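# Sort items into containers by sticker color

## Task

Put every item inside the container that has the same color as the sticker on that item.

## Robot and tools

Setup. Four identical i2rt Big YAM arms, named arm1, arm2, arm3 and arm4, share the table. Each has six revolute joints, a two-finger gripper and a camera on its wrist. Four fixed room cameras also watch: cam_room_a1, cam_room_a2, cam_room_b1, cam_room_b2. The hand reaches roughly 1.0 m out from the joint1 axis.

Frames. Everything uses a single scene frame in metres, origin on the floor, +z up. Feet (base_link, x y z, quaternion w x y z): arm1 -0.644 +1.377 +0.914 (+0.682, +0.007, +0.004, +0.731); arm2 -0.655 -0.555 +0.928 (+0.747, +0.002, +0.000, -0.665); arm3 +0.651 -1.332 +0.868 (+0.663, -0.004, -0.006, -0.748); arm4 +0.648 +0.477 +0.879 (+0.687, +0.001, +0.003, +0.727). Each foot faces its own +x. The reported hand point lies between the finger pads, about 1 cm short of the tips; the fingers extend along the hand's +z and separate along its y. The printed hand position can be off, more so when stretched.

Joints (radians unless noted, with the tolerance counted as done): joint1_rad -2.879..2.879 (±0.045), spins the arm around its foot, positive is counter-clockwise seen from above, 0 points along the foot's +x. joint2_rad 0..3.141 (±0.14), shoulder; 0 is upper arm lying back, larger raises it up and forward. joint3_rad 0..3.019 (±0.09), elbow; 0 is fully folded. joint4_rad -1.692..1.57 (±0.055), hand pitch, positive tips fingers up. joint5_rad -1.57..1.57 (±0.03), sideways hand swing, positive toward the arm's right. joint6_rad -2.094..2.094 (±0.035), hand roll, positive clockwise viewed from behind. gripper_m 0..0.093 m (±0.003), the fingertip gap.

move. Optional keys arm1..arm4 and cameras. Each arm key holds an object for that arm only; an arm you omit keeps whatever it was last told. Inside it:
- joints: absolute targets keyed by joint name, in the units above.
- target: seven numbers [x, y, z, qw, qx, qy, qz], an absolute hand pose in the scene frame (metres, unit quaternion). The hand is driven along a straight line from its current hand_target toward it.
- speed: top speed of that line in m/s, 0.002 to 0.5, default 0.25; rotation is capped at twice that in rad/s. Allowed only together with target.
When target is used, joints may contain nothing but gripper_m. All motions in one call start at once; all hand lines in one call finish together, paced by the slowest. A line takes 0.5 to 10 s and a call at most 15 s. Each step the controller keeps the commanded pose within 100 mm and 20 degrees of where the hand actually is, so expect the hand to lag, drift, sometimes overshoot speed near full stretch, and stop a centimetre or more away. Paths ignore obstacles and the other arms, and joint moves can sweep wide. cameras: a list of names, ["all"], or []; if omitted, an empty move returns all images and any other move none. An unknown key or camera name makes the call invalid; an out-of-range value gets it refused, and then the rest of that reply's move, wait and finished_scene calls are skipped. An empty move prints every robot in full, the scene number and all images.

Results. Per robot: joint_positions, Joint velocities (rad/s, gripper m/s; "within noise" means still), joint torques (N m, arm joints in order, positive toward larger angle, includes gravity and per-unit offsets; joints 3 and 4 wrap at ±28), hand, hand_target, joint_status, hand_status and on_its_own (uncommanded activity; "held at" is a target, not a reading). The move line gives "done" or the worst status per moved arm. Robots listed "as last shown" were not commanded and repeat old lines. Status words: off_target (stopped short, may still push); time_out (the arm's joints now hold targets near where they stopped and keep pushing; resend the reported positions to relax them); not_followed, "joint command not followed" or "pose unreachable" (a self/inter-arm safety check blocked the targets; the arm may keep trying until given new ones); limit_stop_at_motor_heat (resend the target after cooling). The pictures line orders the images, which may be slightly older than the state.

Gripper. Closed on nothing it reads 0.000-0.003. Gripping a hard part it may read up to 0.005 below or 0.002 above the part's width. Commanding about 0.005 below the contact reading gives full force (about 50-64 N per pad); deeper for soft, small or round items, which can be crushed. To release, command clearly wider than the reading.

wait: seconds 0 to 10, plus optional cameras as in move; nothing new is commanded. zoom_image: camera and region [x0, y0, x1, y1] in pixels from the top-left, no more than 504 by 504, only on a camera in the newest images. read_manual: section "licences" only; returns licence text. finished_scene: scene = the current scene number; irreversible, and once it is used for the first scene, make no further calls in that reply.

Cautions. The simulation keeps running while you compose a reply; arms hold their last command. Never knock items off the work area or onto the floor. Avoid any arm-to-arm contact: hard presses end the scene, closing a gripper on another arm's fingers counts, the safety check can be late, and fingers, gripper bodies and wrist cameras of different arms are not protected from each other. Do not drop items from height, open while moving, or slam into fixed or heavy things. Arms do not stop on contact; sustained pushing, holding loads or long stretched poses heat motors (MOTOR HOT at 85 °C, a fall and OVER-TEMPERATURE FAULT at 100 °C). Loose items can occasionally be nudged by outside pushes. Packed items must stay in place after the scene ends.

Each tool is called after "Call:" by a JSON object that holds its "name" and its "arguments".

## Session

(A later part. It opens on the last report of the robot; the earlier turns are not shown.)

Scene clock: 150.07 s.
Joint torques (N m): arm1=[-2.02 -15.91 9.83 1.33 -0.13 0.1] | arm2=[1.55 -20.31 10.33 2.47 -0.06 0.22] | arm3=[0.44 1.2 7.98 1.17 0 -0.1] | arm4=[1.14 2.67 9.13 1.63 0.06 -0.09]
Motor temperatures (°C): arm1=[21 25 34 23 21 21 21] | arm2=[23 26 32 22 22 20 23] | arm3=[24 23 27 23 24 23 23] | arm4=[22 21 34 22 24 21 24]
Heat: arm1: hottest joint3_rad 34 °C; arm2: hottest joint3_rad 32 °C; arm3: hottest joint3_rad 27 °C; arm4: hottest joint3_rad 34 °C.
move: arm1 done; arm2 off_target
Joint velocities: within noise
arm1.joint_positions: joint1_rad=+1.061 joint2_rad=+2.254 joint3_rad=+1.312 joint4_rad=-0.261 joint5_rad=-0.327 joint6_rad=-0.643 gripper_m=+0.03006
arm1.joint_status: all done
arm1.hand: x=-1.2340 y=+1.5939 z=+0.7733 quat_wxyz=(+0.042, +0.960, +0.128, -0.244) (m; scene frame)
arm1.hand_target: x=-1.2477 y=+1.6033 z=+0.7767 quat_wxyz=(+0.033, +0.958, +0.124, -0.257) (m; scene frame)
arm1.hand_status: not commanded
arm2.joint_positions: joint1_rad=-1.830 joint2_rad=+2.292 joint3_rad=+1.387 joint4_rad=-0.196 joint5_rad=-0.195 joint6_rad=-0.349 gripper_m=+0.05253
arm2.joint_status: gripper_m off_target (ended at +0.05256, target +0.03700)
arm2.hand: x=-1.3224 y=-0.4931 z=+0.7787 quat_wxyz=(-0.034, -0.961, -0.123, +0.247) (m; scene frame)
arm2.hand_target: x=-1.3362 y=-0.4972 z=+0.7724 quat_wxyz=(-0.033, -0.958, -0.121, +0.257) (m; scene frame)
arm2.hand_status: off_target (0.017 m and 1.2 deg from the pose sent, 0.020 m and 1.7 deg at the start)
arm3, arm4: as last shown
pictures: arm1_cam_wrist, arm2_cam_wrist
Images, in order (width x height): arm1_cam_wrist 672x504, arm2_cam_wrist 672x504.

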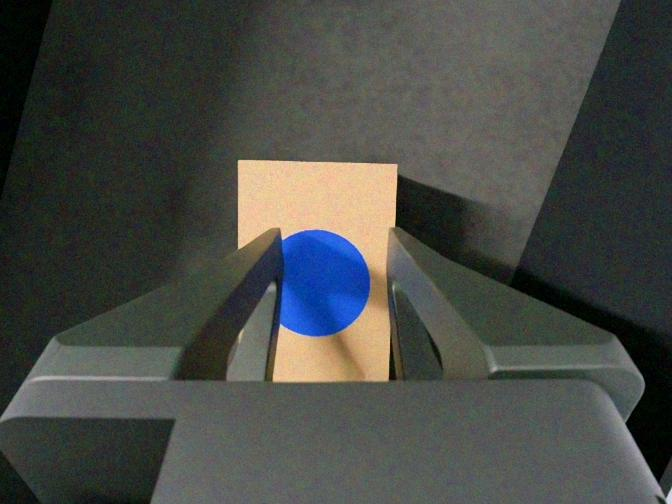

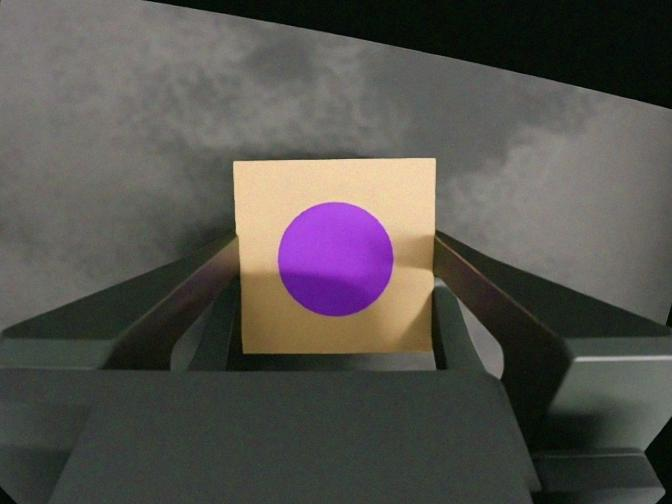

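Call:
{"name": "move", "arguments": {"arm1": {"target": [-1.240, 1.602, 0.795, -0.0333, -0.9579, -0.1244, 0.2567], "speed": 0.1, "joints": {"gripper_m": 0.064}}}}

Call:
{"name": "wait", "arguments": {"seconds": 0.3, "cameras": ["arm1_cam_wrist"]}}

Scene clock: 175.13 s.
Joint torques (N m): arm1=[-2.37 -18.9 6.91 0.7 -0.2 0.07] | arm2=[1.49 -20.25 10.3 2.47 -0.06 0.22] | arm3=[0.38 1.2 8.05 1.11 0 -0.11] | arm4=[1.03 2.32 9.06 1.55 0.09 -0.08]
Motor temperatures (°C): arm1=[21 25 34 23 21 21 21] | arm2=[23 26 33 22 22 20 24] | arm3=[24 23 27 23 24 23 23] | arm4=[22 21 34 22 24 21 24]
Heat: arm1: hottest joint3_rad 34 °C; arm2: hottest joint3_rad 33 °C; arm3: hottest joint3_rad 27 °C; arm4: hottest joint3_rad 34 °C.
move: arm1 off_target
Joint velocities: within noise
arm1.joint_positions: joint1_rad=+1.061 joint2_rad=+2.245 joint3_rad=+1.312 joint4_rad=-0.261 joint5_rad=-0.328 joint6_rad=-0.641 gripper_m=+0.06394
arm1.joint_status: all done
arm1.hand: x=-1.2364 y=+1.5949 z=+0.7791 quat_wxyz=(+0.040, +0.959, +0.128, -0.248) (m; scene frame)
arm1.hand_target: x=-1.2400 y=+1.6020 z=+0.7949 quat_wxyz=(+0.033, +0.958, +0.124, -0.257) (m; scene frame)
arm1.hand_status: off_target (0.018 m and 1.3 deg from the pose sent, 0.024 m and 1.8 deg at the start)
arm2, arm3, arm4: as last shown
pictures: none

Scene clock: 175.43 s.
Joint torques (N m): arm1=[-2.14 -19.6 7.15 0.73 -0.16 0.07] | arm2=[1.49 -20.13 10.35 2.5 -0.06 0.21] | arm3=[0.56 1.2 8.03 1.11 0.01 -0.11] | arm4=[0.79 2.08 9.18 1.58 0.06 -0.06]
Motor temperatures (°C): arm1=[21 25 34 23 21 21 21] | arm2=[23 26 33 22 22 20 24] | arm3=[24 23 27 23 24 23 23] | arm4=[22 21 34 22 24 21 24]
Heat: arm1: hottest joint3_rad 34 °C; arm2: hottest joint3_rad 33 °C; arm3: hottest joint3_rad 27 °C; arm4: hottest joint3_rad 34 °C.
Joint velocities: within noise
arm1.joint_positions: joint1_rad=+1.061 joint2_rad=+2.245 joint3_rad=+1.312 joint4_rad=-0.261 joint5_rad=-0.328 joint6_rad=-0.641 gripper_m=+0.06394
arm1.joint_status: all done
arm1.hand: x=-1.2364 y=+1.5949 z=+0.7791 quat_wxyz=(+0.040, +0.959, +0.128, -0.248) (m; scene frame)
arm1.hand_target: x=-1.2400 y=+1.6020 z=+0.7949 quat_wxyz=(+0.033, +0.958, +0.124, -0.257) (m; scene frame)
arm1.hand_status: off_target (0.018 m and 1.3 deg from the pose sent, 0.024 m and 1.8 deg at the start)
arm2.joint_positions: joint1_rad=-1.830 joint2_rad=+2.292 joint3_rad=+1.387 joint4_rad=-0.196 joint5_rad=-0.195 joint6_rad=-0.349 gripper_m=+0.05253
arm2.joint_status: not commanded
arm2.hand: x=-1.3224 y=-0.4931 z=+0.7787 quat_wxyz=(-0.034, -0.961, -0.123, +0.247) (m; scene frame)
arm2.hand_target: x=-1.3362 y=-0.4972 z=+0.7724 quat_wxyz=(-0.033, -0.958, -0.121, +0.257) (m; scene frame)
arm2.hand_status: not commanded
arm3.joint_positions: joint1_rad=-1.975 joint2_rad=+0.607 joint3_rad=+1.394 joint4_rad=-1.543 joint5_rad=+0.000 joint6_rad=+0.005 gripper_m=+0.09207
arm3.joint_status: not commanded
arm3.hand: x=+0.4776 y=-1.2242 z=+1.3685 quat_wxyz=(+0.096, -0.887, +0.243, +0.381) (m; scene frame)
arm3.hand_target: x=+0.4827 y=-1.2246 z=+1.3713 quat_wxyz=(+0.100, -0.885, +0.245, +0.383) (m; scene frame)
arm3.hand_status: not commanded
arm4.joint_positions: joint1_rad=+0.894 joint2_rad=+0.599 joint3_rad=+1.371 joint4_rad=-1.561 joint5_rad=+0.000 joint6_rad=+0.013 gripper_m=+0.09211
arm4.joint_status: not commanded
arm4.hand: x=+0.4913 y=+0.5932 z=+1.3700 quat_wxyz=(-0.112, +0.878, -0.289, -0.365) (m; scene frame)
arm4.hand_target: x=+0.4913 y=+0.5925 z=+1.3849 quat_wxyz=(-0.119, +0.873, -0.280, -0.382) (m; scene frame)
arm4.hand_status: not commanded
wait: 0.30 s; at rest by 0.27 s
pictures: arm1_cam_wrist
Images, in order (width x height): arm1_cam_wrist 672x504.

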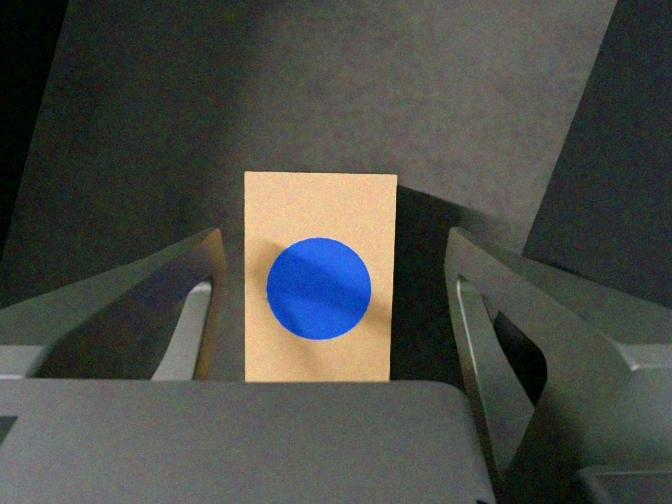

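Call:
{"name": "move", "arguments": {"arm1": {"target": [-1.222, 1.597, 0.753, -0.0333, -0.9579, -0.1244, 0.2567], "speed": 0.08, "joints": {"gripper_m": 0.06}}}}

Call:
{"name": "wait", "arguments": {"seconds": 0.3, "cameras": ["arm1_cam_wrist"]}}

Scene clock: 182.07 s.
Joint torques (N m): arm1=[-2.26 -15.62 6.42 1.62 -0.3 0] | arm2=[1.49 -20.19 10.3 2.51 -0.06 0.22] | arm3=[0.5 1.2 8.05 1.13 0 -0.1] | arm4=[0.5 1.9 9.13 1.55 0.08 -0.05]
Motor temperatures (°C): arm1=[21 25 33 23 21 21 21] | arm2=[23 26 33 22 22 20 24] | arm3=[24 23 27 23 24 23 23] | arm4=[22 21 35 22 24 21 24]
Heat: arm1: hottest joint3_rad 33 °C; arm2: hottest joint3_rad 33 °C; arm3: hottest joint3_rad 27 °C; arm4: hottest joint3_rad 35 °C.
move: arm1 done
Joint velocities: within noise
arm1.joint_positions: joint1_rad=+1.059 joint2_rad=+2.266 joint3_rad=+1.264 joint4_rad=-0.178 joint5_rad=-0.328 joint6_rad=-0.641 gripper_m=+0.06007
arm1.joint_status: all done
arm1.hand: x=-1.2241 y=+1.5908 z=+0.7588 quat_wxyz=(+0.036, +0.958, +0.128, -0.254) (m; scene frame)
arm1.hand_target: x=-1.2219 y=+1.5968 z=+0.7531 quat_wxyz=(+0.033, +0.958, +0.124, -0.257) (m; scene frame)
arm1.hand_status: done (0.009 m and 0.6 deg from the pose sent, 0.030 m and 1.3 deg at the start)
arm2, arm3, arm4: as last shown
pictures: none

Scene clock: 182.37 s.
Joint torques (N m): arm1=[-2.55 -16.03 6.46 1.72 -0.26 -0.01] | arm2=[1.49 -20.19 10.3 2.52 -0.06 0.21] | arm3=[0.44 1.26 8.03 1.1 0.01 -0.1] | arm4=[0.97 2.32 9.2 1.54 0.06 -0.06]
Motor temperatures (°C): arm1=[21 25 33 23 21 21 21] | arm2=[23 26 33 22 22 20 24] | arm3=[24 23 27 23 24 23 23] | arm4=[22 21 35 22 24 21 24]
Heat: arm1: hottest joint3_rad 33 °C; arm2: hottest joint3_rad 33 °C; arm3: hottest joint3_rad 27 °C; arm4: hottest joint3_rad 35 °C.
Joint velocities: within noise
arm1.joint_positions: joint1_rad=+1.059 joint2_rad=+2.266 joint3_rad=+1.264 joint4_rad=-0.178 joint5_rad=-0.328 joint6_rad=-0.641 gripper_m=+0.06007
arm1.joint_status: all done
arm1.hand: x=-1.2241 y=+1.5908 z=+0.7588 quat_wxyz=(+0.036, +0.958, +0.128, -0.254) (m; scene frame)
arm1.hand_target: x=-1.2219 y=+1.5968 z=+0.7531 quat_wxyz=(+0.033, +0.958, +0.124, -0.257) (m; scene frame)
arm1.hand_status: done (0.009 m and 0.6 deg from the pose sent, 0.030 m and 1.3 deg at the start)
arm2.joint_positions: joint1_rad=-1.830 joint2_rad=+2.292 joint3_rad=+1.387 joint4_rad=-0.196 joint5_rad=-0.195 joint6_rad=-0.349 gripper_m=+0.05253
arm2.joint_status: not commanded
arm2.hand: x=-1.3224 y=-0.4931 z=+0.7787 quat_wxyz=(-0.034, -0.961, -0.123, +0.247) (m; scene frame)
arm2.hand_target: x=-1.3362 y=-0.4972 z=+0.7724 quat_wxyz=(-0.033, -0.958, -0.121, +0.257) (m; scene frame)
arm2.hand_status: not commanded
arm3.joint_positions: joint1_rad=-1.975 joint2_rad=+0.607 joint3_rad=+1.394 joint4_rad=-1.543 joint5_rad=+0.000 joint6_rad=+0.005 gripper_m=+0.09207
arm3.joint_status: not commanded
arm3.hand: x=+0.4776 y=-1.2242 z=+1.3685 quat_wxyz=(+0.096, -0.887, +0.243, +0.381) (m; scene frame)
arm3.hand_target: x=+0.4827 y=-1.2246 z=+1.3713 quat_wxyz=(+0.100, -0.885, +0.245, +0.383) (m; scene frame)
arm3.hand_status: not commanded
arm4.joint_positions: joint1_rad=+0.894 joint2_rad=+0.599 joint3_rad=+1.371 joint4_rad=-1.561 joint5_rad=+0.000 joint6_rad=+0.013 gripper_m=+0.09211
arm4.joint_status: not commanded
arm4.hand: x=+0.4913 y=+0.5932 z=+1.3700 quat_wxyz=(-0.112, +0.878, -0.289, -0.365) (m; scene frame)
arm4.hand_target: x=+0.4913 y=+0.5925 z=+1.3849 quat_wxyz=(-0.119, +0.873, -0.280, -0.382) (m; scene frame)
arm4.hand_status: not commanded
wait: 0.30 s; at rest by 0.27 s
pictures: arm1_cam_wrist
Images, in order (width x height): arm1_cam_wrist 672x504.

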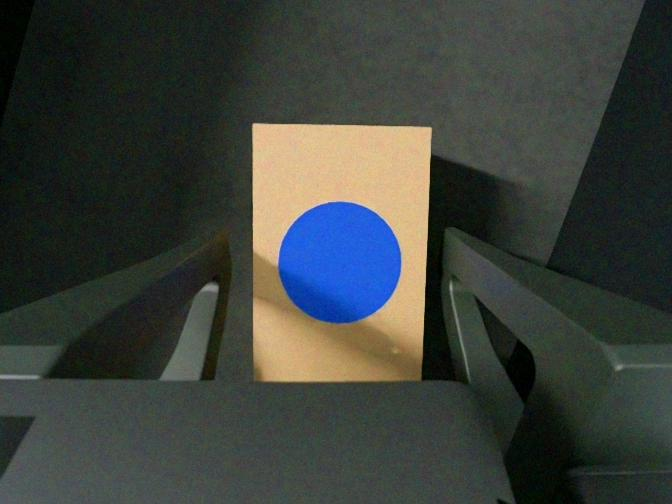

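Call:
{"name": "move", "arguments": {"arm1": {"target": [-1.222, 1.597, 0.745, -0.0333, -0.9579, -0.1244, 0.2567], "speed": 0.05}}}

Call:
{"name": "move", "arguments": {"arm1": {"joints": {"gripper_m": 0.03}}, "cameras": ["arm1_cam_wrist"]}}

Scene clock: 186.33 s.
Joint torques (N m): arm1=[-2.67 -15.38 6.68 1.78 -0.3 -0.02] | arm2=[1.49 -20.31 10.3 2.47 -0.07 0.21] | arm3=[0.44 1.2 8.01 1.13 0.01 -0.1] | arm4=[1.32 2.26 9.14 1.65 0.06 -0.06]
Motor temperatures (°C): arm1=[21 25 33 23 22 21 21] | arm2=[23 26 33 22 22 20 24] | arm3=[24 23 27 23 24 23 23] | arm4=[22 21 35 22 24 21 24]
Heat: arm1: hottest joint3_rad 33 °C; arm2: hottest joint3_rad 33 °C; arm3: hottest joint3_rad 27 °C; arm4: hottest joint3_rad 35 °C.
move: arm1 done
Joint velocities: within noise
arm1.joint_positions: joint1_rad=+1.059 joint2_rad=+2.282 joint3_rad=+1.264 joint4_rad=-0.164 joint5_rad=-0.328 joint6_rad=-0.641 gripper_m=+0.06007
arm1.joint_status: not commanded
arm1.hand: x=-1.2228 y=+1.5901 z=+0.7510 quat_wxyz=(+0.036, +0.958, +0.128, -0.253) (m; scene frame)
arm1.hand_target: x=-1.2219 y=+1.5968 z=+0.7452 quat_wxyz=(+0.033, +0.958, +0.124, -0.257) (m; scene frame)
arm1.hand_status: done (0.009 m and 0.6 deg from the pose sent, 0.015 m and 0.6 deg at the start)
arm2, arm3, arm4: as last shown
pictures: none

Scene clock: 186.87 s.
Joint torques (N m): arm1=[-2.67 -16.03 6.78 1.57 -0.24 0] | arm2=[1.38 -20.25 10.35 2.51 -0.06 0.21] | arm3=[0.38 1.2 8.03 1.14 0 -0.11] | arm4=[1.14 2.43 9.1 1.54 0.02 -0.08]
Motor temperatures (°C): arm1=[21 25 33 23 22 21 21] | arm2=[23 26 33 22 22 20 24] | arm3=[24 23 27 23 24 23 23] | arm4=[22 21 35 22 24 21 24]
Heat: arm1: hottest joint3_rad 33 °C; arm2: hottest joint3_rad 33 °C; arm3: hottest joint3_rad 27 °C; arm4: hottest joint3_rad 35 °C.
move: arm1 off_target
Joint velocities: within noise
arm1.joint_positions: joint1_rad=+1.058 joint2_rad=+2.282 joint3_rad=+1.264 joint4_rad=-0.164 joint5_rad=-0.328 joint6_rad=-0.641 gripper_m=+0.04379
arm1.joint_status: gripper_m off_target (ended at +0.04382, target +0.03000)
arm1.hand: x=-1.2228 y=+1.5903 z=+0.7510 quat_wxyz=(+0.036, +0.958, +0.128, -0.254) (m; scene frame)
arm1.hand_target: x=-1.2218 y=+1.5970 z=+0.7452 quat_wxyz=(+0.033, +0.958, +0.124, -0.257) (m; scene frame)
arm1.hand_status: not commanded
arm2, arm3, arm4: as last shown
pictures: arm1_cam_wrist
Images, in order (width x height): arm1_cam_wrist 672x504.

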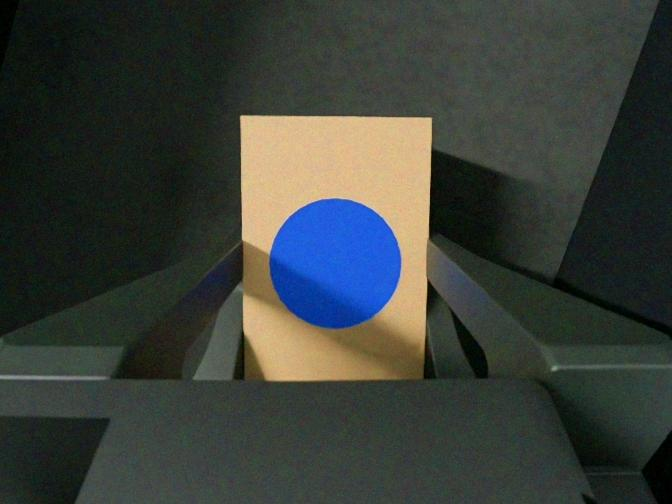

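Call:
{"name": "move", "arguments": {"arm1": {"target": [-1.145, 1.612, 0.94, -0.0333, -0.9579, -0.1244, 0.2567], "speed": 0.3}, "arm2": {"target": [-1.245, -0.475, 0.95, -0.0324, -0.9583, -0.1210, 0.2568], "speed": 0.3}}}

Call:
{"name": "move", "arguments": {"arm1": {"joints": {"joint1_rad": 0.8, "joint2_rad": 0.6, "joint3_rad": 1.4, "joint4_rad": -1.55, "joint5_rad": 0, "joint6_rad": 0}}, "arm2": {"joints": {"joint1_rad": -1.6, "joint2_rad": 0.6, "joint3_rad": 1.4, "joint4_rad": -1.55, "joint5_rad": 0, "joint6_rad": 0}}}}

Call:
{"name": "move", "arguments": {"arm1": {"joints": {"joint1_rad": -2.25}}, "arm2": {"joints": {"joint1_rad": 0.918}}, "cameras": ["arm1_cam_wrist", "arm2_cam_wrist"]}}

Scene clock: 202.13 s.
Joint torques (N m): arm1=[-1.73 -12.34 8.99 0.77 -0.34 -0.05] | arm2=[0.5 -17.49 8.51 1.22 -0.41 -0.08] | arm3=[0.56 1.26 8.02 1.14 -0.01 -0.11] | arm4=[1.49 2.67 8.98 1.48 0.07 -0.08]
Motor temperatures (°C): arm1=[21 25 32 23 22 21 22] | arm2=[23 26 32 22 22 20 24] | arm3=[24 23 27 23 24 23 23] | arm4=[22 21 35 22 24 21 24]
Heat: arm1: hottest joint3_rad 32 °C; arm2: hottest joint3_rad 32 °C; arm3: hottest joint3_rad 27 °C; arm4: hottest joint3_rad 35 °C.
move: arm1 done; arm2 off_target
Joint velocities: within noise
arm1.joint_positions: joint1_rad=+0.959 joint2_rad=+1.792 joint3_rad=+1.098 joint4_rad=-0.499 joint5_rad=-0.362 joint6_rad=-0.729 gripper_m=+0.04379
arm1.joint_status: not commanded
arm1.hand: x=-1.1475 y=+1.6104 z=+0.9433 quat_wxyz=(+0.030, +0.957, +0.124, -0.261) (m; scene frame)
arm1.hand_target: x=-1.1450 y=+1.6119 z=+0.9400 quat_wxyz=(+0.033, +0.958, +0.124, -0.257) (m; scene frame)
arm1.hand_status: done (0.004 m and 0.6 deg from the pose sent, 0.206 m and 0.6 deg at the start)
arm2.joint_positions: joint1_rad=-1.885 joint2_rad=+1.818 joint3_rad=+1.158 joint4_rad=-0.398 joint5_rad=-0.219 joint6_rad=-0.380 gripper_m=+0.05253
arm2.joint_status: not commanded
arm2.hand: x=-1.2524 y=-0.4742 z=+0.9616 quat_wxyz=(-0.028, -0.955, -0.116, +0.271) (m; scene frame)
arm2.hand_target: x=-1.2449 y=-0.4752 z=+0.9501 quat_wxyz=(-0.033, -0.958, -0.121, +0.257) (m; scene frame)
arm2.hand_status: off_target (0.014 m and 1.8 deg from the pose sent, 0.189 m and 1.2 deg at the start)
arm3, arm4: as last shown
pictures: none

Scene clock: 203.73 s.
Joint torques (N m): arm1=[-1.03 4.37 9.66 1.42 0.1 0.12] | arm2=[0.67 1.08 10.03 1.78 0.03 0.21] | arm3=[0.5 1.08 8.06 1.11 0.01 -0.11] | arm4=[0.73 2.43 9.25 1.66 0.09 -0.06]
Motor temperatures (°C): arm1=[21 25 32 23 22 21 22] | arm2=[23 26 33 22 22 20 24] | arm3=[24 23 27 23 24 23 23] | arm4=[22 21 35 22 24 21 24]
Heat: arm1: hottest joint3_rad 32 °C; arm2: hottest joint3_rad 33 °C; arm3: hottest joint3_rad 27 °C; arm4: hottest joint3_rad 35 °C.
move: arm1 done; arm2 done
Joint velocities: within noise
arm1.joint_positions: joint1_rad=+0.793 joint2_rad=+0.600 joint3_rad=+1.389 joint4_rad=-1.542 joint5_rad=-0.002 joint6_rad=-0.009 gripper_m=+0.04379
arm1.joint_status: all done
arm1.hand: x=-0.7857 y=+1.5047 z=+1.4187 quat_wxyz=(-0.138, +0.859, -0.315, -0.380) (m; scene frame)
arm1.hand_target: x=-0.7845 y=+1.5023 z=+1.4220 quat_wxyz=(-0.136, +0.858, -0.316, -0.382) (m; scene frame)
arm1.hand_status: not commanded
arm2.joint_positions: joint1_rad=-1.599 joint2_rad=+0.602 joint3_rad=+1.387 joint4_rad=-1.539 joint5_rad=-0.001 joint6_rad=-0.015 gripper_m=+0.05255
arm2.joint_status: all done
arm2.hand: x=-0.8545 y=-0.5741 z=+1.4289 quat_wxyz=(-0.013, -0.917, -0.048, +0.396) (m; scene frame)
arm2.hand_target: x=-0.8505 y=-0.5735 z=+1.4331 quat_wxyz=(-0.016, -0.916, -0.041, +0.398) (m; scene frame)
arm2.hand_status: not commanded
arm3, arm4: as last shown
pictures: none

Scene clock: 206.10 s.
Joint torques (N m): arm1=[-1.9 4.54 9.77 1.35 -0.03 0.12] | arm2=[1.14 1.03 10.02 1.8 0.03 0.21] | arm3=[0.5 1.32 8.03 1.1 0 -0.11] | arm4=[1.32 2.37 9.14 1.52 0.06 -0.04]
Motor temperatures (°C): arm1=[21 25 32 23 22 21 22] | arm2=[23 26 33 22 22 20 24] | arm3=[24 23 27 23 24 23 23] | arm4=[22 21 35 22 24 21 24]
Heat: arm1: hottest joint3_rad 32 °C; arm2: hottest joint3_rad 33 °C; arm3: hottest joint3_rad 27 °C; arm4: hottest joint3_rad 35 °C.
move: arm1 done; arm2 done
Joint velocities: within noise
arm1.joint_positions: joint1_rad=-2.242 joint2_rad=+0.600 joint3_rad=+1.389 joint4_rad=-1.542 joint5_rad=+0.002 joint6_rad=-0.007 gripper_m=+0.04377
arm1.joint_status: all done
arm1.hand: x=-0.4736 y=+1.2634 z=+1.4132 quat_wxyz=(-0.372, -0.269, -0.880, +0.121) (m; scene frame)
arm1.hand_target: x=-0.4762 y=+1.2637 z=+1.4166 quat_wxyz=(-0.373, -0.275, -0.878, +0.121) (m; scene frame)
arm1.hand_status: not commanded
arm2.joint_positions: joint1_rad=+0.913 joint2_rad=+0.602 joint3_rad=+1.387 joint4_rad=-1.539 joint5_rad=-0.001 joint6_rad=-0.014 gripper_m=+0.05253
arm2.joint_status: all done
arm2.hand: x=-0.4854 y=-0.6598 z=+1.4293 quat_wxyz=(-0.382, -0.240, -0.886, +0.107) (m; scene frame)
arm2.hand_target: x=-0.4884 y=-0.6570 z=+1.4335 quat_wxyz=(-0.385, -0.244, -0.884, +0.104) (m; scene frame)
arm2.hand_status: not commanded
arm3, arm4: as last shown
pictures: arm1_cam_wrist, arm2_cam_wrist
Images, in order (width x height): arm1_cam_wrist 672x504, arm2_cam_wrist 672x504.

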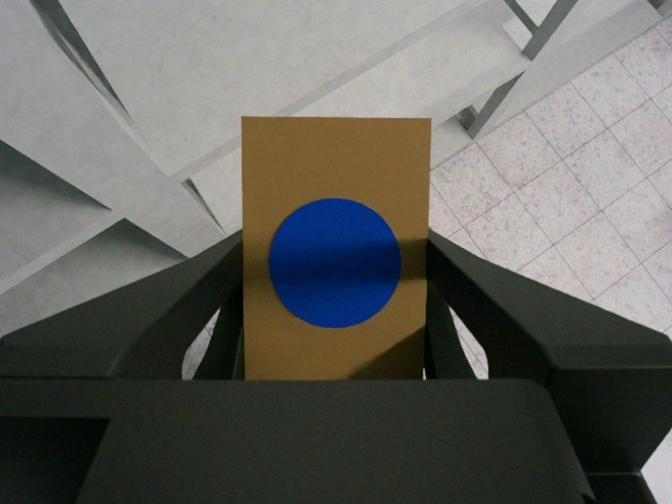

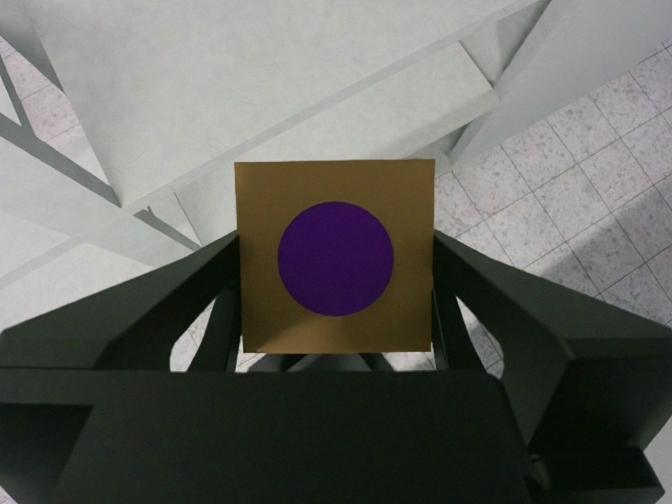

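Call:
{"name": "move", "arguments": {"arm1": {"joints": {"joint2_rad": 0.948, "joint3_rad": 0.84, "joint4_rad": -0.939}}, "arm2": {"joints": {"joint2_rad": 0.948, "joint3_rad": 0.84, "joint4_rad": -0.939}}}}

Call:
{"name": "move", "arguments": {"arm1": {"target": [0.004, 0.931, 1.135, 0.2469, 0.2897, 0.9215, -0.0776], "speed": 0.2}, "arm2": {"target": [0.005, -0.948, 1.135, 0.2495, 0.2565, 0.9312, -0.0687], "speed": 0.2}}}

Call:
{"name": "wait", "arguments": {"seconds": 0.3, "cameras": ["arm1_cam_wrist", "arm2_cam_wrist", "cam_room_a1", "cam_room_a2"]}}

Scene clock: 221.23 s.
Joint torques (N m): arm1=[-2.49 -3.55 12.78 1.81 -0.01 0.12] | arm2=[1.2 -7.12 11.32 2.59 0.03 0.21] | arm3=[0.56 1.2 8.02 1.11 0 -0.1] | arm4=[1.26 2.32 9.09 1.68 0.04 -0.08]
Motor temperatures (°C): arm1=[21 25 33 23 21 21 22] | arm2=[23 26 32 22 22 20 24] | arm3=[24 23 27 23 24 23 23] | arm4=[22 21 35 22 24 21 24]
Heat: arm1: hottest joint3_rad 33 °C; arm2: hottest joint3_rad 32 °C; arm3: hottest joint3_rad 27 °C; arm4: hottest joint3_rad 35 °C.
move: arm1 done; arm2 done
Joint velocities: within noise
arm1.joint_positions: joint1_rad=-2.242 joint2_rad=+0.954 joint3_rad=+0.822 joint4_rad=-0.958 joint5_rad=+0.002 joint6_rad=-0.007 gripper_m=+0.04377
arm1.joint_status: all done
arm1.hand: x=-0.3513 y=+1.1768 z=+1.1175 quat_wxyz=(-0.219, -0.285, -0.930, +0.073) (m; scene frame)
arm1.hand_target: x=-0.3457 y=+1.1701 z=+1.1307 quat_wxyz=(-0.239, -0.290, -0.923, +0.079) (m; scene frame)
arm1.hand_status: not commanded
arm2.joint_positions: joint1_rad=+0.913 joint2_rad=+0.955 joint3_rad=+0.840 joint4_rad=-0.960 joint5_rad=-0.001 joint6_rad=-0.014 gripper_m=+0.05255
arm2.joint_status: all done
arm2.hand: x=-0.3505 y=-0.7397 z=+1.1451 quat_wxyz=(-0.237, -0.253, -0.936, +0.065) (m; scene frame)
arm2.hand_target: x=-0.3463 y=-0.7402 z=+1.1499 quat_wxyz=(-0.250, -0.256, -0.931, +0.067) (m; scene frame)
arm2.hand_status: not commanded
arm3, arm4: as last shown
pictures: none

Scene clock: 224.20 s.
Joint torques (N m): arm1=[-2.37 -19.66 17.74 0.9 -0.04 0.11] | arm2=[1.32 -22.36 17.11 1.17 0.14 0.22] | arm3=[0.56 1.2 8.05 1.13 0 -0.11] | arm4=[0.97 1.79 9.25 1.57 0.05 -0.08]
Motor temperatures (°C): arm1=[21 25 33 23 21 21 22] | arm2=[23 26 33 22 22 20 24] | arm3=[24 23 27 23 24 23 23] | arm4=[22 21 35 22 24 21 24]
Heat: arm1: hottest joint3_rad 33 °C; arm2: hottest joint3_rad 33 °C; arm3: hottest joint3_rad 27 °C; arm4: hottest joint3_rad 35 °C.
move: arm1 off_target; arm2 off_target
Joint velocities: within noise
arm1.joint_positions: joint1_rad=-2.242 joint2_rad=+2.098 joint3_rad=+2.093 joint4_rad=-1.081 joint5_rad=-0.002 joint6_rad=-0.002 gripper_m=+0.04377
arm1.joint_status: not commanded
arm1.hand: x=-0.0075 y=+0.9409 z=+1.1049 quat_wxyz=(-0.222, -0.287, -0.929, +0.072) (m; scene frame)
arm1.hand_target: x=+0.0024 y=+0.9322 z=+1.1351 quat_wxyz=(-0.248, -0.289, -0.921, +0.078) (m; scene frame)
arm1.hand_status: off_target (0.034 m and 3.1 deg from the pose sent, 0.432 m and 3.4 deg at the start)
arm2.joint_positions: joint1_rad=+0.913 joint2_rad=+2.039 joint3_rad=+1.965 joint4_rad=-1.004 joint5_rad=+0.001 joint6_rad=-0.014 gripper_m=+0.05255
arm2.joint_status: not commanded
arm2.hand: x=-0.0117 y=-0.9436 z=+1.1186 quat_wxyz=(-0.235, -0.253, -0.936, +0.065) (m; scene frame)
arm2.hand_target: x=+0.0037 y=-0.9472 z=+1.1351 quat_wxyz=(-0.251, -0.256, -0.931, +0.069) (m; scene frame)
arm2.hand_status: off_target (0.024 m and 1.9 deg from the pose sent, 0.412 m and 1.7 deg at the start)
arm3, arm4: as last shown
pictures: none

Scene clock: 224.50 s.
Joint torques (N m): arm1=[-1.61 -19.84 17.59 0.72 -0.07 0.11] | arm2=[1.38 -22.18 17.13 1.18 0.14 0.21] | arm3=[0.5 1.38 8.02 1.16 0 -0.11] | arm4=[0.79 2.49 9.11 1.59 0.1 -0.1]
Motor temperatures (°C): arm1=[21 25 33 23 21 21 22] | arm2=[23 26 33 22 22 20 24] | arm3=[24 23 27 23 24 23 23] | arm4=[22 21 35 22 24 21 24]
Heat: arm1: hottest joint3_rad 33 °C; arm2: hottest joint3_rad 33 °C; arm3: hottest joint3_rad 27 °C; arm4: hottest joint3_rad 35 °C.
Joint velocities: within noise
arm1.joint_positions: joint1_rad=-2.242 joint2_rad=+2.098 joint3_rad=+2.093 joint4_rad=-1.081 joint5_rad=-0.002 joint6_rad=-0.002 gripper_m=+0.04377
arm1.joint_status: not commanded
arm1.hand: x=-0.0075 y=+0.9409 z=+1.1049 quat_wxyz=(-0.222, -0.287, -0.929, +0.072) (m; scene frame)
arm1.hand_target: x=+0.0024 y=+0.9322 z=+1.1351 quat_wxyz=(-0.248, -0.289, -0.921, +0.078) (m; scene frame)
arm1.hand_status: off_target (0.034 m and 3.1 deg from the pose sent, 0.432 m and 3.4 deg at the start)
arm2.joint_positions: joint1_rad=+0.913 joint2_rad=+2.039 joint3_rad=+1.965 joint4_rad=-1.004 joint5_rad=+0.001 joint6_rad=-0.014 gripper_m=+0.05255
arm2.joint_status: not commanded
arm2.hand: x=-0.0117 y=-0.9436 z=+1.1186 quat_wxyz=(-0.235, -0.253, -0.936, +0.065) (m; scene frame)
arm2.hand_target: x=+0.0037 y=-0.9472 z=+1.1351 quat_wxyz=(-0.251, -0.256, -0.931, +0.069) (m; scene frame)
arm2.hand_status: off_target (0.024 m and 1.9 deg from the pose sent, 0.412 m and 1.7 deg at the start)
arm3.joint_positions: joint1_rad=-1.975 joint2_rad=+0.607 joint3_rad=+1.394 joint4_rad=-1.543 joint5_rad=+0.000 joint6_rad=+0.005 gripper_m=+0.09207
arm3.joint_status: not commanded
arm3.hand: x=+0.4776 y=-1.2242 z=+1.3685 quat_wxyz=(+0.096, -0.887, +0.243, +0.381) (m; scene frame)
arm3.hand_target: x=+0.4827 y=-1.2246 z=+1.3713 quat_wxyz=(+0.100, -0.885, +0.245, +0.383) (m; scene frame)
arm3.hand_status: not commanded
arm4.joint_positions: joint1_rad=+0.894 joint2_rad=+0.599 joint3_rad=+1.371 joint4_rad=-1.561 joint5_rad=+0.000 joint6_rad=+0.013 gripper_m=+0.09211
arm4.joint_status: not commanded
arm4.hand: x=+0.4913 y=+0.5932 z=+1.3700 quat_wxyz=(-0.112, +0.878, -0.289, -0.365) (m; scene frame)
arm4.hand_target: x=+0.4913 y=+0.5925 z=+1.3849 quat_wxyz=(-0.119, +0.873, -0.280, -0.382) (m; scene frame)
arm4.hand_status: not commanded
wait: 0.30 s; at rest by 0.27 s
pictures: arm1_cam_wrist, arm2_cam_wrist, cam_room_a1, cam_room_a2
Images, in order (width x height): arm1_cam_wrist 672x504, arm2_cam_wrist 672x504, cam_room_a1 672x504, cam_room_a2 672x504.

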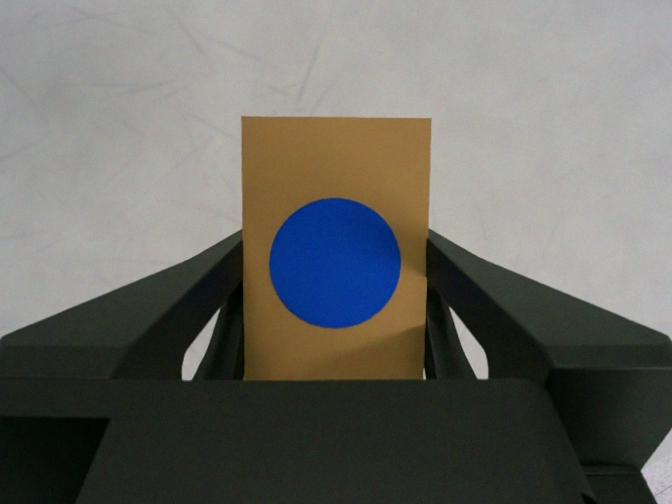

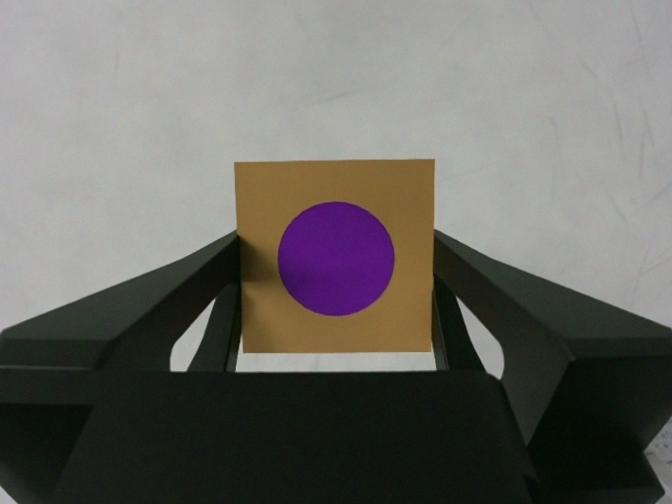

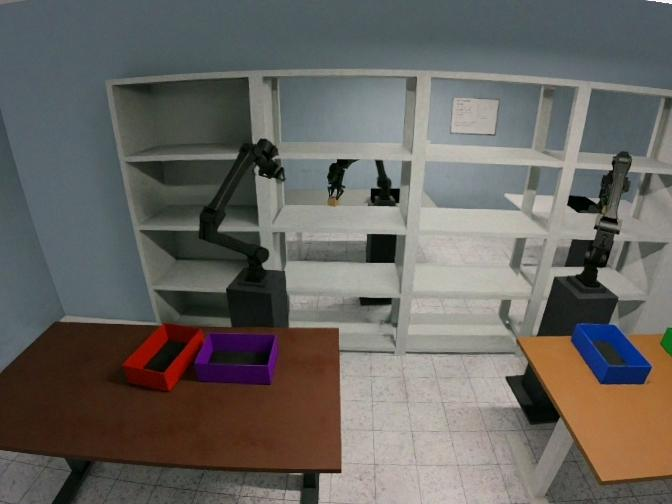

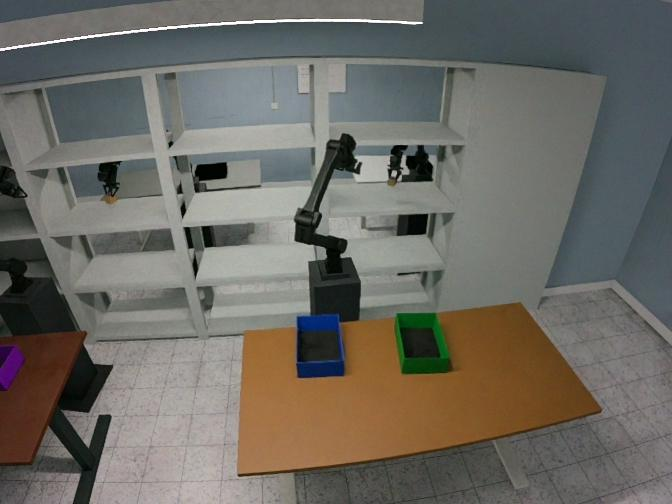

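Call:
{"name": "move", "arguments": {"arm1": {"target": [0.002, 0.932, 1.075, 0.2469, 0.2897, 0.9215, -0.0776], "speed": 0.12}, "arm2": {"target": [0.003, -0.947, 1.075, 0.2495, 0.2565, 0.9312, -0.0687], "speed": 0.12}}}

Call:
{"name": "move", "arguments": {"arm1": {"target": [0.002, 0.932, 1.05, 0.2469, 0.2897, 0.9215, -0.0776], "speed": 0.06}, "arm2": {"target": [0.003, -0.947, 1.06, 0.2495, 0.2565, 0.9312, -0.0687], "speed": 0.06}}}

Call:
{"name": "move", "arguments": {"arm1": {"target": [0.002, 0.932, 1.04, 0.2469, 0.2897, 0.9215, -0.0776], "speed": 0.04}, "arm2": {"target": [0.003, -0.947, 1.05, 0.2495, 0.2565, 0.9312, -0.0687], "speed": 0.04}, "cameras": ["arm1_cam_wrist", "arm2_cam_wrist"]}}

Scene clock: 237.30 s.
Joint torques (N m): arm1=[-2.26 -20.01 12.26 1.92 -0.04 0.11] | arm2=[1.32 -22.53 10.88 2.69 0.15 0.21] | arm3=[0.38 1.08 8.02 1.13 0.01 -0.1] | arm4=[0.91 2.26 9.13 1.55 0.07 -0.1]
Motor temperatures (°C): arm1=[21 26 34 23 21 21 22] | arm2=[23 26 37 22 22 20 25] | arm3=[24 23 27 23 24 23 23] | arm4=[22 21 35 22 24 21 24]
Heat: arm1: hottest joint3_rad 34 °C; arm2: hottest joint3_rad 37 °C; arm3: hottest joint3_rad 27 °C; arm4: hottest joint3_rad 35 °C.
move: arm1 done; arm2 off_target
Joint velocities: within noise
arm1.joint_positions: joint1_rad=-2.242 joint2_rad=+2.107 joint3_rad=+2.009 joint4_rad=-0.960 joint5_rad=-0.003 joint6_rad=-0.002 gripper_m=+0.04377
arm1.joint_status: not commanded
arm1.hand: x=-0.0023 y=+0.9371 z=+1.0711 quat_wxyz=(-0.235, -0.286, -0.926, +0.075) (m; scene frame)
arm1.hand_target: x=+0.0019 y=+0.9322 z=+1.0749 quat_wxyz=(-0.247, -0.290, -0.922, +0.077) (m; scene frame)
arm1.hand_status: done (0.008 m and 1.5 deg from the pose sent, 0.033 m and 3.1 deg at the start)
arm2.joint_positions: joint1_rad=+0.913 joint2_rad=+2.055 joint3_rad=+1.909 joint4_rad=-0.894 joint5_rad=+0.001 joint6_rad=-0.014 gripper_m=+0.05255
arm2.joint_status: not commanded
arm2.hand: x=-0.0029 y=-0.9489 z=+1.0922 quat_wxyz=(-0.252, -0.252, -0.931, +0.071) (m; scene frame)
arm2.hand_target: x=+0.0025 y=-0.9467 z=+1.0751 quat_wxyz=(-0.249, -0.257, -0.931, +0.069) (m; scene frame)
arm2.hand_status: off_target (0.018 m and 0.6 deg from the pose sent, 0.046 m and 1.9 deg at the start)
arm3, arm4: as last shown
pictures: none

Scene clock: 238.27 s.
Joint torques (N m): arm1=[-0.91 -18.73 11.63 1.92 -0.04 0.11] | arm2=[1.38 -21.77 10.43 2.7 0.15 0.21] | arm3=[0.56 1.2 8.01 1.11 0.01 -0.11] | arm4=[1.08 1.85 9.24 1.57 0.06 -0.09]
Motor temperatures (°C): arm1=[21 26 34 23 21 21 22] | arm2=[23 26 37 22 22 20 25] | arm3=[24 23 27 23 24 23 23] | arm4=[22 21 35 22 24 21 24]
Heat: arm1: hottest joint3_rad 34 °C; arm2: hottest joint3_rad 37 °C; arm3: hottest joint3_rad 27 °C; arm4: hottest joint3_rad 35 °C.
move: arm1 done; arm2 off_target
Joint velocities: within noise
arm1.joint_positions: joint1_rad=-2.242 joint2_rad=+2.109 joint3_rad=+1.966 joint4_rad=-0.901 joint5_rad=-0.003 joint6_rad=-0.002 gripper_m=+0.04377
arm1.joint_status: not commanded
arm1.hand: x=-0.0016 y=+0.9364 z=+1.0545 quat_wxyz=(-0.241, -0.285, -0.924, +0.077) (m; scene frame)
arm1.hand_target: x=+0.0019 y=+0.9322 z=+1.0499 quat_wxyz=(-0.247, -0.290, -0.922, +0.077) (m; scene frame)
arm1.hand_status: done (0.007 m and 0.9 deg from the pose sent, 0.022 m and 1.5 deg at the start)
arm2.joint_positions: joint1_rad=+0.913 joint2_rad=+2.056 joint3_rad=+1.886 joint4_rad=-0.859 joint5_rad=+0.001 joint6_rad=-0.014 gripper_m=+0.05255
arm2.joint_status: not commanded
arm2.hand: x=-0.0019 y=-0.9494 z=+1.0850 quat_wxyz=(-0.258, -0.252, -0.930, +0.072) (m; scene frame)
arm2.hand_target: x=+0.0022 y=-0.9466 z=+1.0604 quat_wxyz=(-0.249, -0.257, -0.931, +0.069) (m; scene frame)
arm2.hand_status: off_target (0.026 m and 1.2 deg from the pose sent, 0.033 m and 0.6 deg at the start)
arm3, arm4: as last shown
pictures: none

Scene clock: 239.23 s.
Joint torques (N m): arm1=[-1.67 -19.6 11.43 1.91 -0.01 0.09] | arm2=[1.44 -21.6 10.39 2.69 0.14 0.21] | arm3=[0.38 1.14 8.08 1.14 0.01 -0.12] | arm4=[0.67 2.32 9.13 1.57 0.06 -0.09]
Motor temperatures (°C): arm1=[21 26 35 23 21 21 22] | arm2=[23 26 36 22 22 20 25] | arm3=[24 23 27 23 24 23 23] | arm4=[22 21 35 22 24 21 24]
Heat: arm1: hottest joint3_rad 35 °C; arm2: hottest joint3_rad 36 °C; arm3: hottest joint3_rad 27 °C; arm4: hottest joint3_rad 35 °C.
move: arm1 done; arm2 off_target
Joint velocities: within noise
arm1.joint_positions: joint1_rad=-2.242 joint2_rad=+2.113 joint3_rad=+1.949 joint4_rad=-0.879 joint5_rad=-0.003 joint6_rad=-0.002 gripper_m=+0.04377
arm1.joint_status: not commanded
arm1.hand: x=-0.0014 y=+0.9362 z=+1.0460 quat_wxyz=(-0.242, -0.285, -0.924, +0.078) (m; scene frame)
arm1.hand_target: x=+0.0019 y=+0.9323 z=+1.0398 quat_wxyz=(-0.247, -0.290, -0.922, +0.077) (m; scene frame)
arm1.hand_status: done (0.008 m and 0.8 deg from the pose sent, 0.016 m and 0.9 deg at the start)
arm2.joint_positions: joint1_rad=+0.913 joint2_rad=+2.062 joint3_rad=+1.870 joint4_rad=-0.837 joint5_rad=+0.001 joint6_rad=-0.014 gripper_m=+0.05255
arm2.joint_status: not commanded
arm2.hand: x=-0.0015 y=-0.9496 z=+1.0753 quat_wxyz=(-0.258, -0.252, -0.930, +0.072) (m; scene frame)
arm2.hand_target: x=+0.0022 y=-0.9466 z=+1.0503 quat_wxyz=(-0.249, -0.257, -0.931, +0.069) (m; scene frame)
arm2.hand_status: off_target (0.026 m and 1.2 deg from the pose sent, 0.035 m and 1.2 deg at the start)
arm3, arm4: as last shown
pictures: arm1_cam_wrist, arm2_cam_wrist
Images, in order (width x height): arm1_cam_wrist 672x504, arm2_cam_wrist 672x504.

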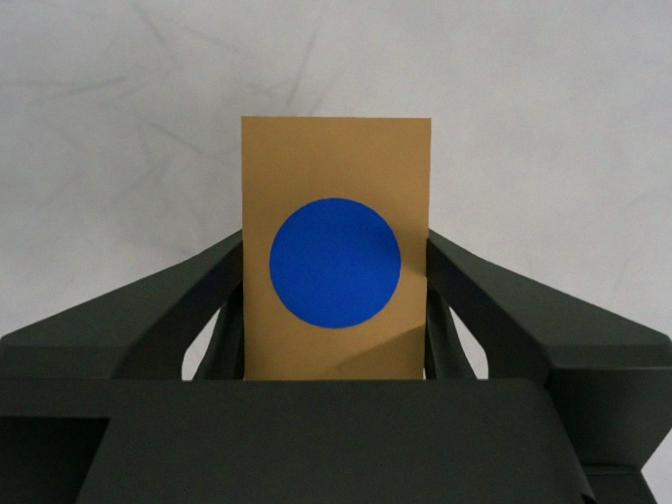

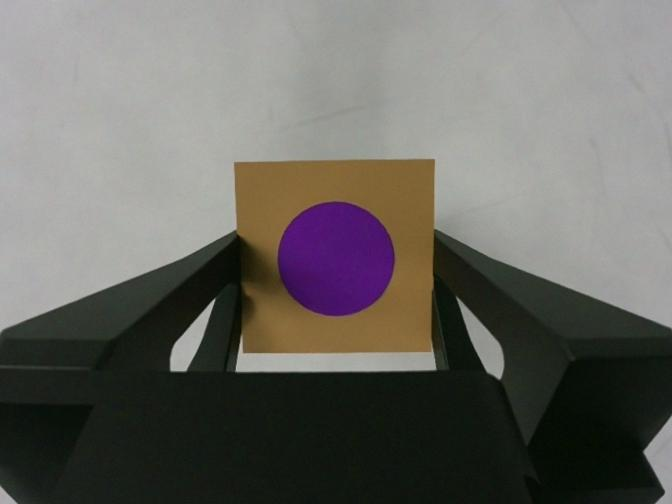

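Call:
{"name": "move", "arguments": {"arm1": {"target": [0.002, 0.932, 1.03, 0.2469, 0.2897, 0.9215, -0.0776], "speed": 0.04}, "arm2": {"target": [0.003, -0.947, 1.038, 0.2495, 0.2565, 0.9312, -0.0687], "speed": 0.04}}}

Call:
{"name": "move", "arguments": {"arm1": {"target": [0.002, 0.932, 1.02, 0.2469, 0.2897, 0.9215, -0.0776], "speed": 0.04}, "arm2": {"target": [0.003, -0.947, 1.027, 0.2495, 0.2565, 0.9312, -0.0687], "speed": 0.04}, "cameras": ["arm1_cam_wrist", "arm2_cam_wrist"]}}

Scene clock: 244.97 s.
Joint torques (N m): arm1=[-2.08 -19.08 11.48 1.84 -0.05 0.13] | arm2=[1.26 -22.01 10.35 2.69 0.14 0.21] | arm3=[0.32 1.32 8.06 1.14 0.01 -0.09] | arm4=[0.67 2.61 9.07 1.62 0.08 -0.09]
Motor temperatures (°C): arm1=[21 26 35 23 21 21 22] | arm2=[23 26 36 22 22 20 25] | arm3=[24 23 27 23 24 23 23] | arm4=[22 21 35 22 24 21 24]
Heat: arm1: hottest joint3_rad 35 °C; arm2: hottest joint3_rad 36 °C; arm3: hottest joint3_rad 27 °C; arm4: hottest joint3_rad 35 °C.
move: arm1 done; arm2 off_target
Joint velocities: within noise
arm1.joint_positions: joint1_rad=-2.242 joint2_rad=+2.119 joint3_rad=+1.932 joint4_rad=-0.856 joint5_rad=-0.003 joint6_rad=-0.002 gripper_m=+0.04377
arm1.joint_status: not commanded
arm1.hand: x=-0.0013 y=+0.9361 z=+1.0357 quat_wxyz=(-0.242, -0.285, -0.924, +0.077) (m; scene frame)
arm1.hand_target: x=+0.0019 y=+0.9322 z=+1.0301 quat_wxyz=(-0.247, -0.290, -0.922, +0.077) (m; scene frame)
arm1.hand_status: done (0.008 m and 0.8 deg from the pose sent, 0.017 m and 0.8 deg at the start)
arm2.joint_positions: joint1_rad=+0.913 joint2_rad=+2.071 joint3_rad=+1.852 joint4_rad=-0.810 joint5_rad=+0.001 joint6_rad=-0.014 gripper_m=+0.05255
arm2.joint_status: not commanded
arm2.hand: x=-0.0012 y=-0.9498 z=+1.0625 quat_wxyz=(-0.257, -0.252, -0.930, +0.072) (m; scene frame)
arm2.hand_target: x=+0.0022 y=-0.9466 z=+1.0382 quat_wxyz=(-0.249, -0.257, -0.931, +0.069) (m; scene frame)
arm2.hand_status: off_target (0.025 m and 1.1 deg from the pose sent, 0.038 m and 1.2 deg at the start)
arm3, arm4: as last shown
pictures: none

Scene clock: 245.93 s.
Joint torques (N m): arm1=[-1.79 -19.49 11.44 2.07 -0.04 0.14] | arm2=[1.26 -21.6 10.28 2.74 0.14 0.21] | arm3=[0.44 1.32 8.05 1.17 0 -0.1] | arm4=[0.62 2.61 9.06 1.74 0.06 -0.07]
Motor temperatures (°C): arm1=[21 26 35 23 21 21 22] | arm2=[23 26 36 22 22 20 25] | arm3=[24 23 27 23 24 23 23] | arm4=[22 21 35 22 24 21 24]
Heat: arm1: hottest joint3_rad 35 °C; arm2: hottest joint3_rad 36 °C; arm3: hottest joint3_rad 27 °C; arm4: hottest joint3_rad 35 °C.
move: arm1 done; arm2 off_target
Joint velocities: within noise
arm1.joint_positions: joint1_rad=-2.242 joint2_rad=+2.126 joint3_rad=+1.917 joint4_rad=-0.834 joint5_rad=-0.003 joint6_rad=-0.002 gripper_m=+0.04377
arm1.joint_status: not commanded
arm1.hand: x=-0.0012 y=+0.9360 z=+1.0259 quat_wxyz=(-0.242, -0.285, -0.924, +0.078) (m; scene frame)
arm1.hand_target: x=+0.0020 y=+0.9322 z=+1.0202 quat_wxyz=(-0.247, -0.289, -0.922, +0.078) (m; scene frame)
arm1.hand_status: done (0.008 m and 0.8 deg from the pose sent, 0.017 m and 0.8 deg at the start)
arm2.joint_positions: joint1_rad=+0.913 joint2_rad=+2.079 joint3_rad=+1.836 joint4_rad=-0.786 joint5_rad=+0.001 joint6_rad=-0.014 gripper_m=+0.05255
arm2.joint_status: not commanded
arm2.hand: x=-0.0008 y=-0.9500 z=+1.0520 quat_wxyz=(-0.258, -0.252, -0.930, +0.072) (m; scene frame)
arm2.hand_target: x=+0.0022 y=-0.9466 z=+1.0274 quat_wxyz=(-0.249, -0.257, -0.931, +0.069) (m; scene frame)
arm2.hand_status: off_target (0.025 m and 1.1 deg from the pose sent, 0.036 m and 1.1 deg at the start)
arm3, arm4: as last shown
pictures: arm1_cam_wrist, arm2_cam_wrist
Images, in order (width x height): arm1_cam_wrist 672x504, arm2_cam_wrist 672x504.

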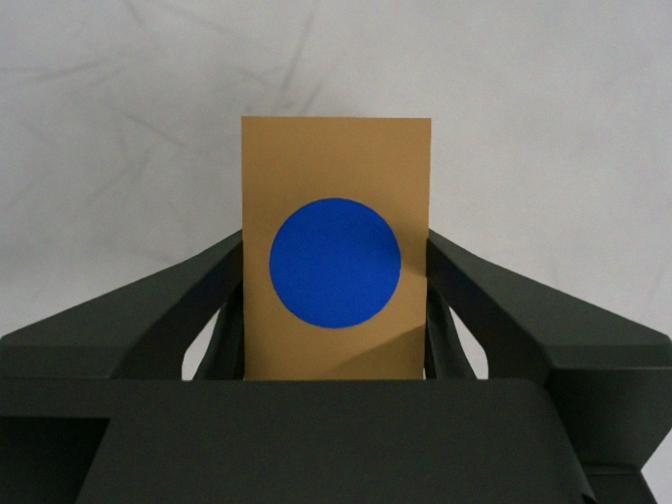

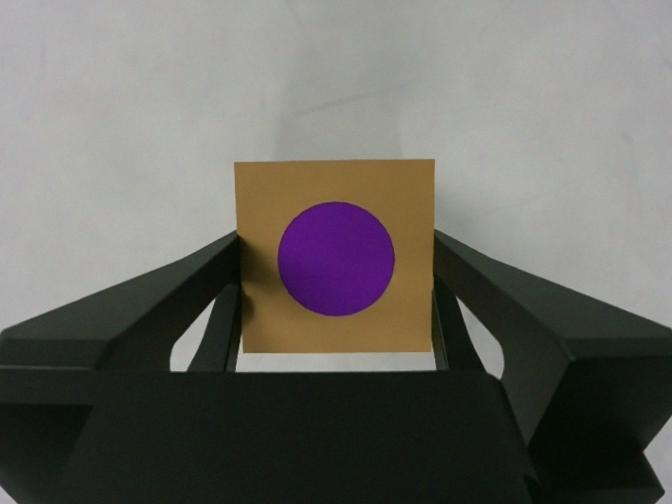

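Call:
{"name": "move", "arguments": {"arm1": {"target": [0.002, 0.932, 1.01, 0.2469, 0.2897, 0.9215, -0.0776], "speed": 0.04}, "arm2": {"target": [0.003, -0.947, 1.018, 0.2495, 0.2565, 0.9312, -0.0687], "speed": 0.04}}}

Call:
{"name": "move", "arguments": {"arm1": {"target": [0.002, 0.932, 1.002, 0.2469, 0.2897, 0.9215, -0.0776], "speed": 0.04}, "arm2": {"target": [0.003, -0.947, 1.010, 0.2495, 0.2565, 0.9312, -0.0687], "speed": 0.04}, "cameras": ["arm1_cam_wrist", "arm2_cam_wrist"]}}

Scene clock: 251.97 s.
Joint torques (N m): arm1=[-2.02 -18.78 10.99 1.94 0 0.16] | arm2=[1.38 -21.36 9.77 2.67 0.15 0.21] | arm3=[0.5 1.2 8.03 1.14 0 -0.11] | arm4=[1.08 1.96 9.2 1.52 0.08 -0.07]
Motor temperatures (°C): arm1=[21 26 35 23 21 21 22] | arm2=[23 27 35 22 22 20 25] | arm3=[24 23 27 23 24 23 23] | arm4=[22 21 35 22 24 21 24]
Heat: arm1: hottest joint3_rad 35 °C; arm2: hottest joint3_rad 35 °C; arm3: hottest joint3_rad 27 °C; arm4: hottest joint3_rad 35 °C.
move: arm1 off_target; arm2 off_target
Joint velocities: within noise
arm1.joint_positions: joint1_rad=-2.242 joint2_rad=+2.128 joint3_rad=+1.906 joint4_rad=-0.812 joint5_rad=-0.003 joint6_rad=-0.001 gripper_m=+0.04377
arm1.joint_status: not commanded
arm1.hand: x=-0.0001 y=+0.9352 z=+1.0215 quat_wxyz=(-0.246, -0.285, -0.923, +0.079) (m; scene frame)
arm1.hand_target: x=+0.0018 y=+0.9323 z=+1.0099 quat_wxyz=(-0.247, -0.290, -0.922, +0.077) (m; scene frame)
arm1.hand_status: off_target (0.012 m and 0.6 deg from the pose sent, 0.017 m and 0.8 deg at the start)
arm2.joint_positions: joint1_rad=+0.913 joint2_rad=+2.079 joint3_rad=+1.829 joint4_rad=-0.766 joint5_rad=+0.001 joint6_rad=-0.014 gripper_m=+0.05255
arm2.joint_status: not commanded
arm2.hand: x=+0.0009 y=-0.9510 z=+1.0508 quat_wxyz=(-0.263, -0.251, -0.928, +0.074) (m; scene frame)
arm2.hand_target: x=+0.0018 y=-0.9464 z=+1.0186 quat_wxyz=(-0.249, -0.256, -0.931, +0.069) (m; scene frame)
arm2.hand_status: off_target (0.033 m and 1.8 deg from the pose sent, 0.034 m and 1.1 deg at the start)
arm3, arm4: as last shown
pictures: none

Scene clock: 252.93 s.
Joint torques (N m): arm1=[-2.43 -18.55 10.52 1.95 -0.01 0.08] | arm2=[1.32 -20.95 9.28 2.71 0.14 0.2] | arm3=[0.5 1.2 8.03 1.16 0.01 -0.1] | arm4=[1.03 2.43 9.13 1.61 0.06 -0.11]
Motor temperatures (°C): arm1=[21 26 35 23 21 21 22] | arm2=[23 27 35 22 22 20 25] | arm3=[24 23 27 23 24 23 23] | arm4=[22 21 35 22 24 21 24]
Heat: arm1: hottest joint3_rad 35 °C; arm2: hottest joint3_rad 35 °C; arm3: hottest joint3_rad 27 °C; arm4: hottest joint3_rad 35 °C.
move: arm1 off_target; arm2 off_target
Joint velocities: arm1=[within noise] | arm2=[within noise] | arm3=[-0.005 -0.015 -0.022 0.012 0.051 -0.154 0.001] | arm4=[within noise]
arm1.joint_positions: joint1_rad=-2.242 joint2_rad=+2.128 joint3_rad=+1.901 joint4_rad=-0.794 joint5_rad=-0.003 joint6_rad=-0.001 gripper_m=+0.04377
arm1.joint_status: not commanded
arm1.hand: x=+0.0017 y=+0.9340 z=+1.0210 quat_wxyz=(-0.252, -0.285, -0.921, +0.080) (m; scene frame)
arm1.hand_target: x=+0.0016 y=+0.9324 z=+1.0021 quat_wxyz=(-0.247, -0.290, -0.922, +0.078) (m; scene frame)
arm1.hand_status: off_target (0.019 m and 0.8 deg from the pose sent, 0.020 m and 0.6 deg at the start)
arm2.joint_positions: joint1_rad=+0.913 joint2_rad=+2.079 joint3_rad=+1.823 joint4_rad=-0.748 joint5_rad=+0.001 joint6_rad=-0.013 gripper_m=+0.05255
arm2.joint_status: not commanded
arm2.hand: x=+0.0027 y=-0.9520 z=+1.0503 quat_wxyz=(-0.269, -0.251, -0.927, +0.075) (m; scene frame)
arm2.hand_target: x=+0.0014 y=-0.9462 z=+1.0109 quat_wxyz=(-0.249, -0.257, -0.931, +0.069) (m; scene frame)
arm2.hand_status: off_target (0.041 m and 2.5 deg from the pose sent, 0.041 m and 1.8 deg at the start)
arm3, arm4: as last shown
pictures: arm1_cam_wrist, arm2_cam_wrist
Images, in order (width x height): arm1_cam_wrist 672x504, arm2_cam_wrist 672x504.

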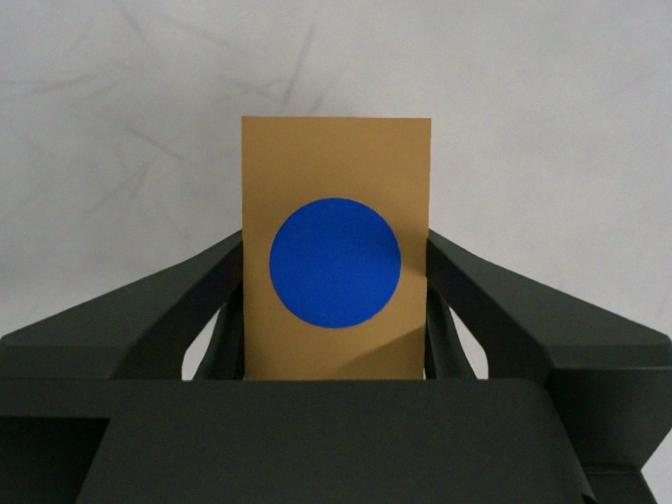

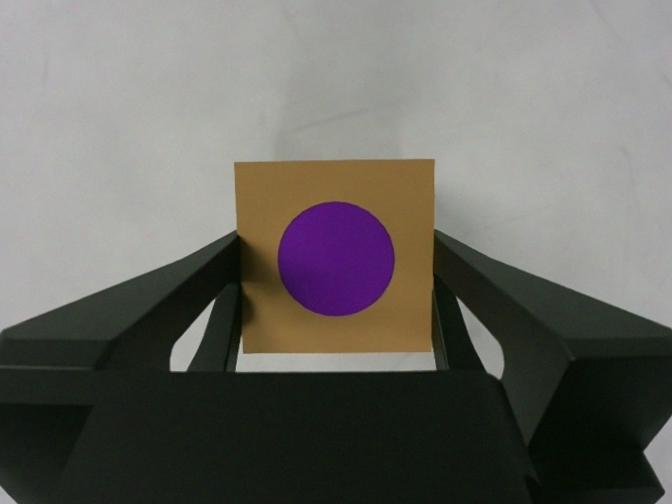

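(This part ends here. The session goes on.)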